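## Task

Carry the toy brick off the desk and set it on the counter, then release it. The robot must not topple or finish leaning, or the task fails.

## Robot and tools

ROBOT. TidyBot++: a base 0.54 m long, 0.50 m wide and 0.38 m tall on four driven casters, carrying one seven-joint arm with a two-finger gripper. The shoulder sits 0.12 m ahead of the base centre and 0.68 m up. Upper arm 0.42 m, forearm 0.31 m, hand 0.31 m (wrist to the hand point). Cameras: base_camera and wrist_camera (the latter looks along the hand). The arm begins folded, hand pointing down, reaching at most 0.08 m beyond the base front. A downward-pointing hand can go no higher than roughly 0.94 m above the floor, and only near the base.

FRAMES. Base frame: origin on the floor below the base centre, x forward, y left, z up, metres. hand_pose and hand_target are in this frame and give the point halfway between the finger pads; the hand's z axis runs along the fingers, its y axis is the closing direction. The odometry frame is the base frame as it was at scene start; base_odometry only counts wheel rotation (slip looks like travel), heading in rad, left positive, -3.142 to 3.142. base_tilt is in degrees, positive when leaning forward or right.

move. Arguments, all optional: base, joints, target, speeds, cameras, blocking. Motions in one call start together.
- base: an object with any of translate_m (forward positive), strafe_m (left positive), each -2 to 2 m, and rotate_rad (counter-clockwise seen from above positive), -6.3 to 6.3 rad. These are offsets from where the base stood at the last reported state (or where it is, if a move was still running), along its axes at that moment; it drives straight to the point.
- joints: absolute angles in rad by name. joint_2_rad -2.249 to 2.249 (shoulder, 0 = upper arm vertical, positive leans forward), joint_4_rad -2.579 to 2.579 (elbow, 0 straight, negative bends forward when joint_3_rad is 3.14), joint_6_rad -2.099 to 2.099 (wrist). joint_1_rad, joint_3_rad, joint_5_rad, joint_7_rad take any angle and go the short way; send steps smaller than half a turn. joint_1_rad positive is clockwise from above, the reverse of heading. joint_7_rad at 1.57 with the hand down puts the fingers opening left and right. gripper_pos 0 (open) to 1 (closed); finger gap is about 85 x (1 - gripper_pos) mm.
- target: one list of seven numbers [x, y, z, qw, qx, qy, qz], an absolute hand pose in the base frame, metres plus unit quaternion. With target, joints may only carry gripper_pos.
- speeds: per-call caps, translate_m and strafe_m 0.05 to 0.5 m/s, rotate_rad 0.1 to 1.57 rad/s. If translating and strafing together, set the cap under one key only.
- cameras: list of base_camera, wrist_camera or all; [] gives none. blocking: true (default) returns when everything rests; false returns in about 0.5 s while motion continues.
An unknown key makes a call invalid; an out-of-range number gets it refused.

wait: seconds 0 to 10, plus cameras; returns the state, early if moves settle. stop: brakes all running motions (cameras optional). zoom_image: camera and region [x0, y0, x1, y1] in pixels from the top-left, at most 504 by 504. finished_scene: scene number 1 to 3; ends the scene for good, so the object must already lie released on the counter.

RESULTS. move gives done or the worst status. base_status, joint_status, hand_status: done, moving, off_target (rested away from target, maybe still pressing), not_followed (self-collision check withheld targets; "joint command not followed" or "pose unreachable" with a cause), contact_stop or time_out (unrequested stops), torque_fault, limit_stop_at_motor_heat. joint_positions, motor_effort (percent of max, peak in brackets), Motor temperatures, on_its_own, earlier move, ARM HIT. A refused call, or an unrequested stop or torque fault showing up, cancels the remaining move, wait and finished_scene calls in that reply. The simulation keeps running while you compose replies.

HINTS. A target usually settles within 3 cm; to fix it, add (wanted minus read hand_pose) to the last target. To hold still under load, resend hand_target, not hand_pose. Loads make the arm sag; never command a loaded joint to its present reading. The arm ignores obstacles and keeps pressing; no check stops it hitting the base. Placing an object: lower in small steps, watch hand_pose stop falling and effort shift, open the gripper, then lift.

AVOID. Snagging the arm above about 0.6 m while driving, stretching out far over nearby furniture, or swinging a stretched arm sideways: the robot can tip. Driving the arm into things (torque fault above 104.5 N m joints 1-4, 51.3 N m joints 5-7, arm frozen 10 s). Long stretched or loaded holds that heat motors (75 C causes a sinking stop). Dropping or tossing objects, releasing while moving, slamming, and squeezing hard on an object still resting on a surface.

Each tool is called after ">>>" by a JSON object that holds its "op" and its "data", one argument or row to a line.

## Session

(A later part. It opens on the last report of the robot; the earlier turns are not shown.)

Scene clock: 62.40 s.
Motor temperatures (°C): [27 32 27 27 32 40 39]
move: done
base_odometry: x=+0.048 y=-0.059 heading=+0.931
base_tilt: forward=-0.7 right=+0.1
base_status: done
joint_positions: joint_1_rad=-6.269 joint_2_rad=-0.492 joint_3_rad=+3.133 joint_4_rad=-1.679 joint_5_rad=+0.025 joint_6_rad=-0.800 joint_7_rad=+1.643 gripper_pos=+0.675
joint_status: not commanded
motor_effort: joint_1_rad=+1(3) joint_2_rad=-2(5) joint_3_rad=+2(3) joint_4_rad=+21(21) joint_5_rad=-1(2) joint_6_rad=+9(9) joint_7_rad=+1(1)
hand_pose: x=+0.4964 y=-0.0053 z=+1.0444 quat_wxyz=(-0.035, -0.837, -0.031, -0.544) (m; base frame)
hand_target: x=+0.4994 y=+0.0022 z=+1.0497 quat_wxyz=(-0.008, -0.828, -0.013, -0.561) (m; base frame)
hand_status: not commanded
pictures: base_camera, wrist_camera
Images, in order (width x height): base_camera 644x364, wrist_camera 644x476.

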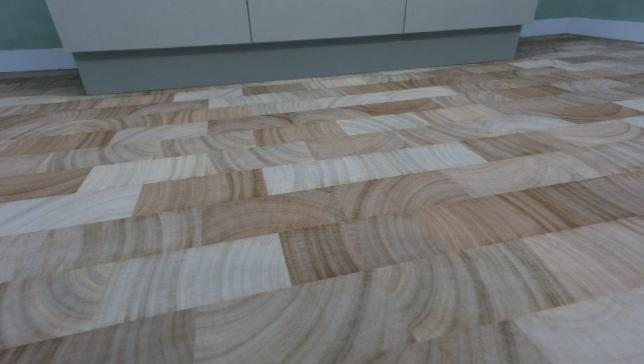

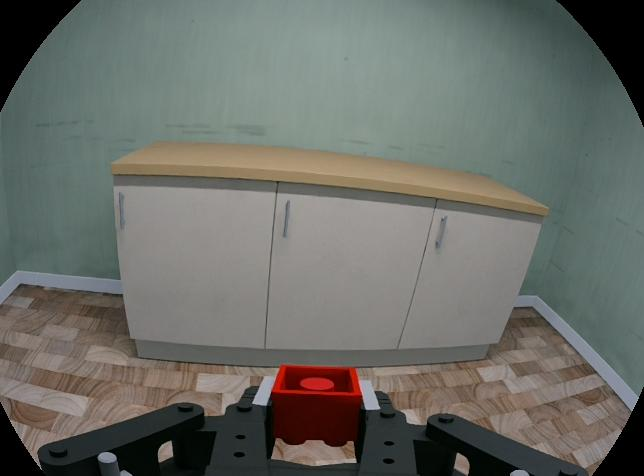

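>>> {"op": "move", "data": {
  "base": {"rotate_rad": 0.13, "translate_m": 1.05},
  "joints": {"joint_6_rad": -1.1, "joint_7_rad": 1.55, "joint_5_rad": -0.02}
}}

Scene clock: 68.87 s.
Motor temperatures (°C): [27 32 27 27 32 40 39]
move: done
base_odometry: x=+0.676 y=+0.783 heading=+1.061
base_tilt: forward=-0.7 right=+0.1
base_status: done
joint_positions: joint_1_rad=-6.271 joint_2_rad=-0.497 joint_3_rad=+3.135 joint_4_rad=-1.690 joint_5_rad=+0.016 joint_6_rad=-1.078 joint_7_rad=+1.592 gripper_pos=+0.675
joint_status: all done
motor_effort: joint_1_rad=+2(4) joint_2_rad=-1(5) joint_3_rad=+1(4) joint_4_rad=+20(23) joint_5_rad=+0(2) joint_6_rad=+7(9) joint_7_rad=+0(1)
hand_pose: x=+0.4486 y=-0.0042 z=+0.9671 quat_wxyz=(-0.015, -0.907, -0.008, -0.422) (m; base frame)
hand_target: x=+0.4424 y=+0.0076 z=+0.9576 quat_wxyz=(+0.014, -0.913, +0.009, -0.408) (m; base frame)
hand_status: not commanded
pictures: base_camera, wrist_camera
Images, in order (width x height): base_camera 644x364, wrist_camera 644x476.

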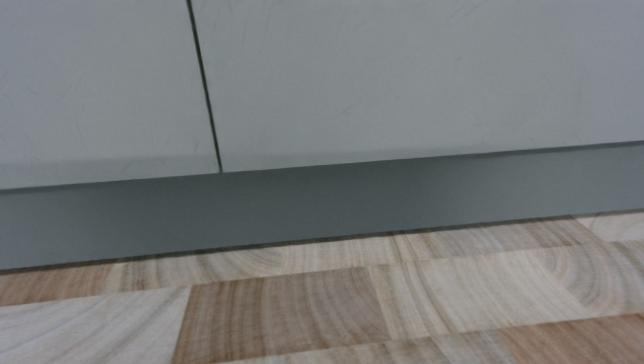

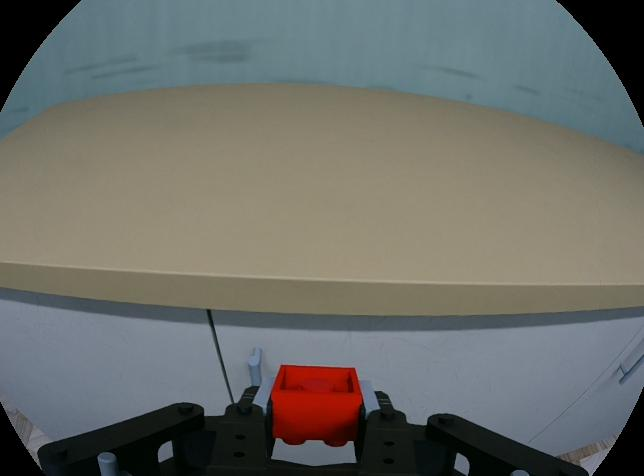

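>>> {"op": "move", "data": {
  "target": [0.48, 0.0, 0.97, 0, 1, 0, 0]
}}

Scene clock: 72.77 s.
Motor temperatures (°C): [27 32 27 27 32 40 39]
move: off_target
base_odometry: x=+0.676 y=+0.783 heading=+1.061
base_tilt: forward=-0.6 right=+0.1
base_status: not commanded
joint_positions: joint_1_rad=-6.283 joint_2_rad=+0.263 joint_3_rad=+3.173 joint_4_rad=-0.647 joint_5_rad=+0.016 joint_6_rad=-2.031 joint_7_rad=+1.592 gripper_pos=+0.675
joint_status: not commanded
motor_effort: joint_1_rad=+1(3) joint_2_rad=-22(24) joint_3_rad=+1(2) joint_4_rad=+14(20) joint_5_rad=-1(2) joint_6_rad=+2(8) joint_7_rad=+0(1)
hand_pose: x=+0.5388 y=-0.0135 z=+0.9760 quat_wxyz=(-0.013, -0.995, +0.008, -0.100) (m; base frame)
hand_target: x=+0.5262 y=-0.0007 z=+0.9735 quat_wxyz=(-0.001, -0.997, +0.000, -0.074) (m; base frame)
hand_status: off_target (0.061 m and 11.6 deg from the pose sent, 0.032 m and 49.9 deg at the start; a joint's target at an end of its range on 63 of 63 steps)
pictures: base_camera, wrist_camera
Images, in order (width x height): base_camera 644x364, wrist_camera 644x476.

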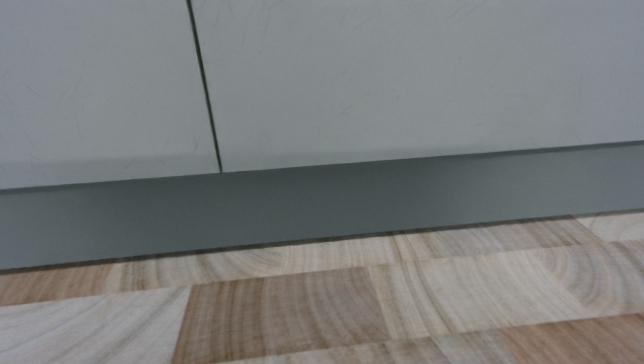

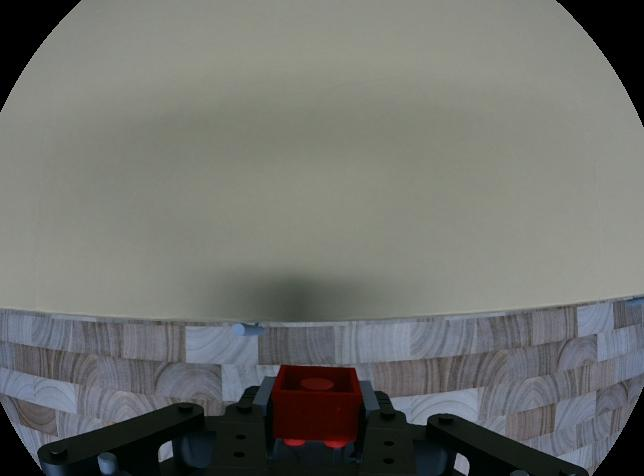

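>>> {"op": "move", "data": {
  "base": {"translate_m": 0.22}
}}

>>> {"op": "move", "data": {
  "target": [0.54, 0.0, 0.94, 0, 1, 0, 0]
}}

Scene clock: 75.03 s.
Motor temperatures (°C): [27 32 27 27 32 40 39]
move: done
base_odometry: x=+0.783 y=+0.975 heading=+1.061
base_tilt: forward=-0.6 right=+0.1
base_status: done
joint_positions: joint_1_rad=-6.284 joint_2_rad=+0.283 joint_3_rad=+3.173 joint_4_rad=-0.644 joint_5_rad=+0.016 joint_6_rad=-2.038 joint_7_rad=+1.592 gripper_pos=+0.675
joint_status: not commanded
motor_effort: joint_1_rad=+2(3) joint_2_rad=-23(27) joint_3_rad=+1(1) joint_4_rad=+14(15) joint_5_rad=-1(2) joint_6_rad=+2(3) joint_7_rad=+1(1)
hand_pose: x=+0.5427 y=-0.0132 z=+0.9683 quat_wxyz=(-0.014, -0.996, +0.008, -0.088) (m; base frame)
hand_target: x=+0.5262 y=-0.0007 z=+0.9735 quat_wxyz=(-0.001, -0.997, +0.000, -0.074) (m; base frame)
hand_status: not commanded
pictures: base_camera, wrist_camera
Images, in order (width x height): base_camera 644x364, wrist_camera 644x476.

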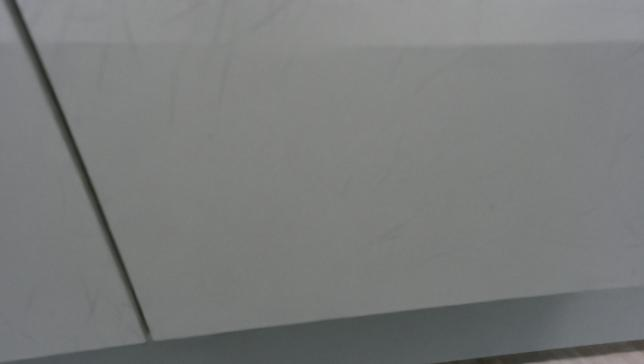

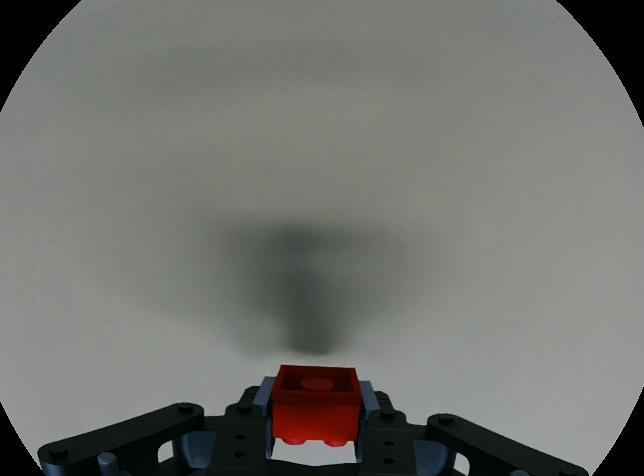

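Scene clock: 76.33 s.
Motor temperatures (°C): [27 32 27 27 32 40 39]
move: off_target
base_odometry: x=+0.783 y=+0.975 heading=+1.061
base_tilt: forward=-0.6 right=+0.1
base_status: not commanded
joint_positions: joint_1_rad=-6.284 joint_2_rad=+0.405 joint_3_rad=+3.174 joint_4_rad=-0.564 joint_5_rad=+0.016 joint_6_rad=-2.038 joint_7_rad=+1.592 gripper_pos=+0.675
joint_status: not commanded
motor_effort: joint_1_rad=+1(3) joint_2_rad=-27(30) joint_3_rad=+0(1) joint_4_rad=+14(15) joint_5_rad=+0(2) joint_6_rad=+2(3) joint_7_rad=+0(1)
hand_pose: x=+0.5857 y=-0.0135 z=+0.9382 quat_wxyz=(-0.015, -0.998, +0.007, -0.067) (m; base frame)
hand_target: x=+0.5714 y=-0.0005 z=+0.9416 quat_wxyz=(-0.001, -0.999, +0.000, -0.051) (m; base frame)
hand_status: off_target (0.048 m and 7.9 deg from the pose sent, 0.031 m and 10.3 deg at the start; a joint's target at an end of its range on 22 of 22 steps)
pictures: base_camera, wrist_camera
Images, in order (width x height): base_camera 644x364, wrist_camera 644x476.

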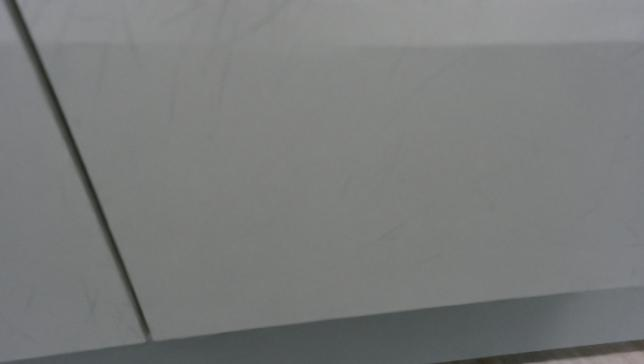

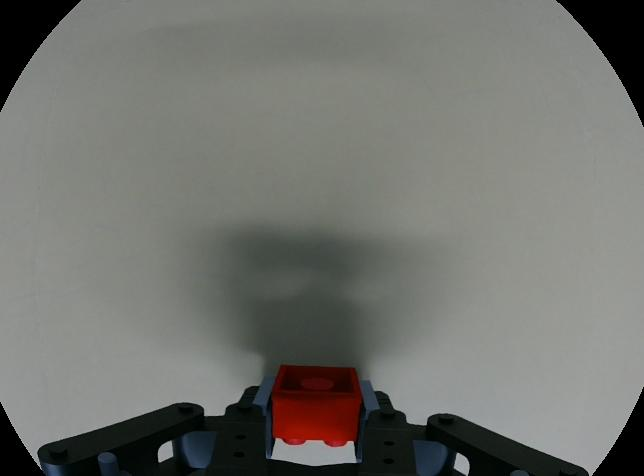

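>>> {"op": "move", "data": {
  "target": [0.575, 0.0, 0.92, 0, 1, 0, 0],
  "cameras": ["wrist_camera"]
}}

>>> {"op": "move", "data": {
  "target": [0.575, 0.0, 0.905, 0, 1, 0, 0],
  "cameras": ["wrist_camera"]
}}

Scene clock: 77.97 s.
Motor temperatures (°C): [27 32 27 27 32 40 39]
move: off_target
base_odometry: x=+0.783 y=+0.975 heading=+1.061
base_tilt: forward=-0.6 right=+0.1
base_status: not commanded
joint_positions: joint_1_rad=-6.284 joint_2_rad=+0.460 joint_3_rad=+3.174 joint_4_rad=-0.493 joint_5_rad=+0.016 joint_6_rad=-2.039 joint_7_rad=+1.592 gripper_pos=+0.675
joint_status: not commanded
motor_effort: joint_1_rad=+2(3) joint_2_rad=-28(29) joint_3_rad=+0(1) joint_4_rad=+13(15) joint_5_rad=-1(1) joint_6_rad=+2(3) joint_7_rad=+0(1)
hand_pose: x=+0.6085 y=-0.0133 z=+0.9333 quat_wxyz=(-0.016, -0.997, +0.007, -0.075) (m; base frame)
hand_target: x=+0.6004 y=-0.0003 z=+0.9210 quat_wxyz=(-0.001, -0.999, +0.000, -0.041) (m; base frame)
hand_status: off_target (0.038 m and 8.8 deg from the pose sent, 0.025 m and 7.9 deg at the start; a joint's target at an end of its range on 18 of 18 steps)
pictures: wrist_camera
Images, in order (width x height): wrist_camera 644x476.

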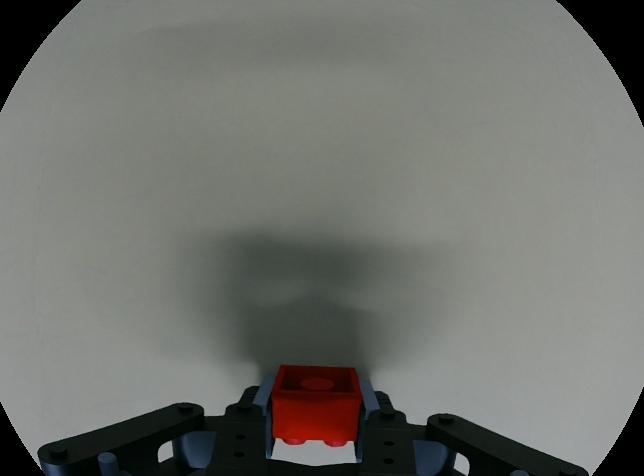

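Scene clock: 78.93 s.
Motor temperatures (°C): [27 32 27 27 32 40 39]
move: off_target
base_odometry: x=+0.783 y=+0.975 heading=+1.061
base_tilt: forward=-0.6 right=+0.0
base_status: not commanded
joint_positions: joint_1_rad=-6.284 joint_2_rad=+0.424 joint_3_rad=+3.174 joint_4_rad=-0.552 joint_5_rad=+0.016 joint_6_rad=-2.039 joint_7_rad=+1.592 gripper_pos=+0.675
joint_status: not commanded
motor_effort: joint_1_rad=+1(3) joint_2_rad=-21(27) joint_3_rad=+1(1) joint_4_rad=+8(13) joint_5_rad=+0(1) joint_6_rad=-1(2) joint_7_rad=+1(1)
hand_pose: x=+0.5917 y=-0.0134 z=+0.9327 quat_wxyz=(-0.015, -0.998, +0.007, -0.063) (m; base frame)
hand_target: x=+0.5750 y=+0.0000 z=+0.9050 quat_wxyz=(+0.000, -1.000, +0.000, +0.000) (m; base frame)
hand_status: off_target (0.035 m and 7.5 deg from the pose sent, 0.046 m and 8.8 deg at the start)
pictures: wrist_camera
Images, in order (width x height): wrist_camera 644x476.

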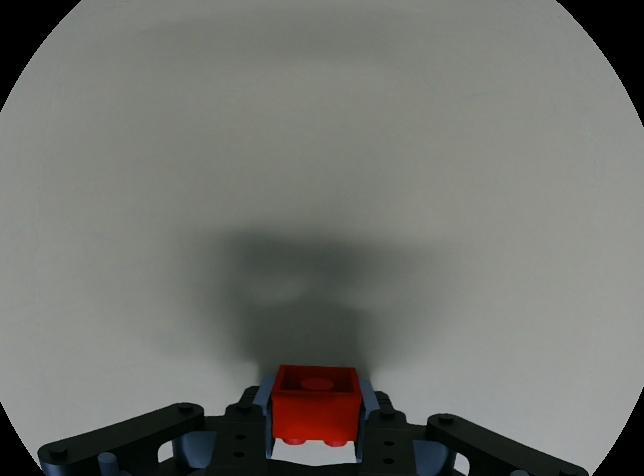

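>>> {"op": "move", "data": {
  "target": [0.59, 0.0, 0.922, 0, 0.9992, 0, 0.04],
  "cameras": ["wrist_camera"]
}}

>>> {"op": "move", "data": {
  "joints": {"gripper_pos": 0.3},
  "cameras": ["wrist_camera"]
}}

Scene clock: 80.23 s.
Motor temperatures (°C): [27 32 27 27 32 40 39]
move: done
base_odometry: x=+0.783 y=+0.975 heading=+1.061
base_tilt: forward=-0.6 right=+0.1
base_status: not commanded
joint_positions: joint_1_rad=-6.284 joint_2_rad=+0.426 joint_3_rad=+3.174 joint_4_rad=-0.548 joint_5_rad=+0.016 joint_6_rad=-2.039 joint_7_rad=+1.592 gripper_pos=+0.675
joint_status: not commanded
motor_effort: joint_1_rad=+2(3) joint_2_rad=-25(26) joint_3_rad=+1(1) joint_4_rad=+13(13) joint_5_rad=-1(1) joint_6_rad=+2(2) joint_7_rad=+0(1)
hand_pose: x=+0.5927 y=-0.0134 z=+0.9330 quat_wxyz=(-0.015, -0.998, +0.007, -0.064) (m; base frame)
hand_target: x=+0.5900 y=+0.0000 z=+0.9220 quat_wxyz=(+0.000, -0.999, +0.000, -0.040) (m; base frame)
hand_status: done (0.018 m and 3.4 deg from the pose sent, 0.017 m and 3.3 deg at the start)
pictures: wrist_camera
Images, in order (width x height): wrist_camera 644x476.

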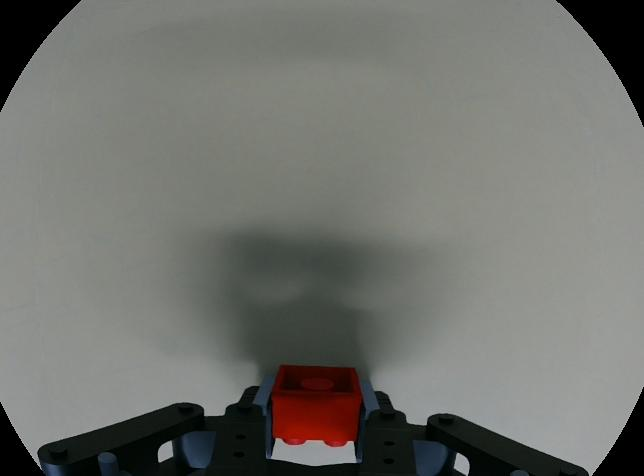

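Scene clock: 81.10 s.
Motor temperatures (°C): [27 32 27 27 32 40 39]
move: done
base_odometry: x=+0.783 y=+0.975 heading=+1.061
base_tilt: forward=-0.6 right=+0.0
base_status: not commanded
joint_positions: joint_1_rad=-6.284 joint_2_rad=+0.436 joint_3_rad=+3.174 joint_4_rad=-0.548 joint_5_rad=+0.016 joint_6_rad=-2.039 joint_7_rad=+1.592 gripper_pos=+0.300
joint_status: all done
motor_effort: joint_1_rad=+2(3) joint_2_rad=-28(29) joint_3_rad=+0(1) joint_4_rad=+14(15) joint_5_rad=+0(1) joint_6_rad=+2(2) joint_7_rad=+0(1)
hand_pose: x=+0.5953 y=-0.0134 z=+0.9281 quat_wxyz=(-0.015, -0.998, +0.007, -0.059) (m; base frame)
hand_target: x=+0.5900 y=+0.0000 z=+0.9220 quat_wxyz=(+0.000, -0.999, +0.000, -0.040) (m; base frame)
hand_status: not commanded
pictures: wrist_camera
Images, in order (width x height): wrist_camera 644x476.

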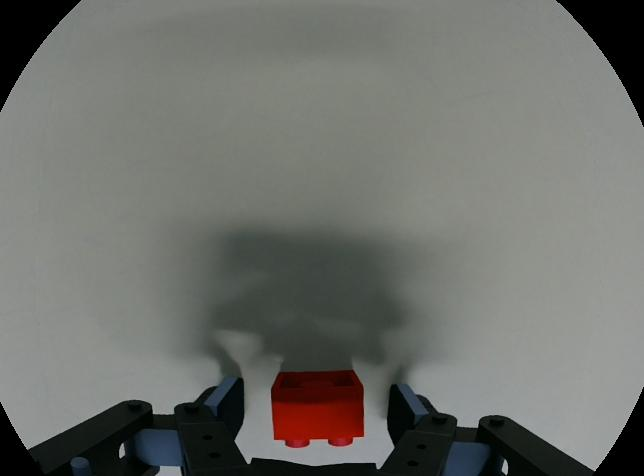

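Released. Raise straight up with joints (elbow back, small), then verify.

>>> {"op": "move", "data": {
  "joints": {"joint_2_rad": 0.2, "joint_4_rad": -0.62, "gripper_pos": 0.1},
  "cameras": ["wrist_camera"]
}}

>>> {"op": "move", "data": {
  "joints": {"joint_2_rad": -0.3, "joint_4_rad": -1.4, "joint_6_rad": -1.3},
  "cameras": ["wrist_camera"]
}}

Scene clock: 83.30 s.
Motor temperatures (°C): [27 32 27 27 32 40 39]
move: done
base_odometry: x=+0.783 y=+0.975 heading=+1.061
base_tilt: forward=-0.6 right=+0.0
base_status: not commanded
joint_positions: joint_1_rad=-6.284 joint_2_rad=+0.198 joint_3_rad=+3.174 joint_4_rad=-0.598 joint_5_rad=+0.016 joint_6_rad=-2.039 joint_7_rad=+1.592 gripper_pos=+0.100
joint_status: all done
motor_effort: joint_1_rad=+1(3) joint_2_rad=-20(31) joint_3_rad=+1(2) joint_4_rad=+13(16) joint_5_rad=-1(1) joint_6_rad=+3(4) joint_7_rad=+1(1)
hand_pose: x=+0.5203 y=-0.0134 z=+1.0173 quat_wxyz=(-0.014, -0.988, +0.009, -0.152) (m; base frame)
hand_target: x=+0.5112 y=-0.0010 z=+1.0073 quat_wxyz=(+0.003, -0.992, +0.001, -0.127) (m; base frame)
hand_status: not commanded
pictures: wrist_camera
Images, in order (width x height): wrist_camera 644x476.

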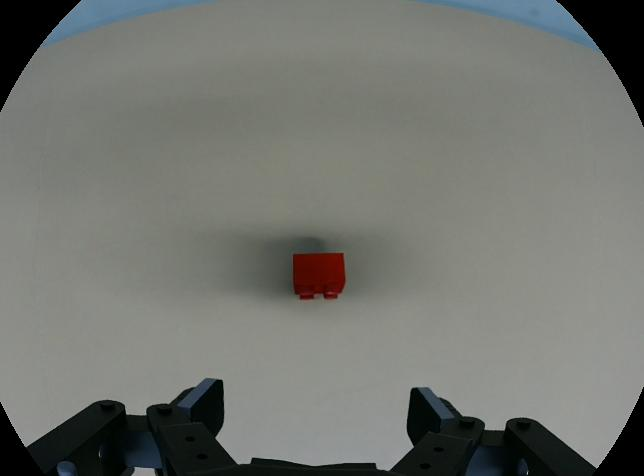

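Scene clock: 85.70 s.
Motor temperatures (°C): [27 32 27 27 32 40 39]
move: done
base_odometry: x=+0.783 y=+0.975 heading=+1.061
base_tilt: forward=-0.7 right=+0.1
base_status: not commanded
joint_positions: joint_1_rad=-6.284 joint_2_rad=-0.282 joint_3_rad=+3.174 joint_4_rad=-1.377 joint_5_rad=+0.016 joint_6_rad=-1.356 joint_7_rad=+1.592 gripper_pos=+0.100
joint_status: all done
motor_effort: joint_1_rad=+2(3) joint_2_rad=-7(21) joint_3_rad=+1(2) joint_4_rad=+18(19) joint_5_rad=-1(2) joint_6_rad=+6(7) joint_7_rad=+1(1)
hand_pose: x=+0.4797 y=-0.0173 z=+0.9900 quat_wxyz=(-0.012, -0.941, +0.007, -0.338) (m; base frame)
hand_target: x=+0.4856 y=-0.0062 z=+0.9970 quat_wxyz=(+0.010, -0.932, +0.008, -0.363) (m; base frame)
hand_status: not commanded
pictures: wrist_camera
Images, in order (width x height): wrist_camera 644x476.

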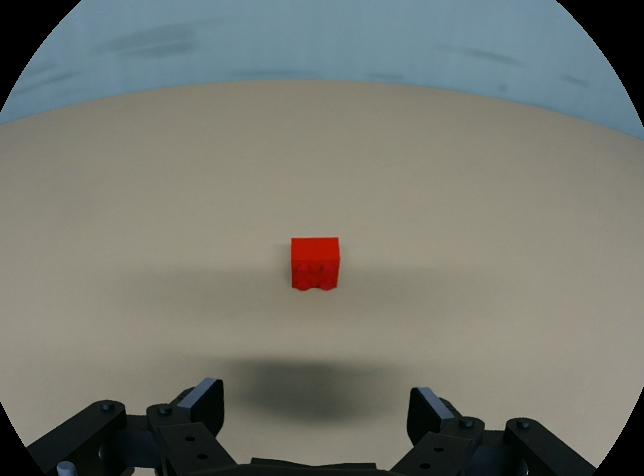

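>>> {"op": "finished_scene", "data": {
  "scene": 2
}}

The scene is finished: the task was done.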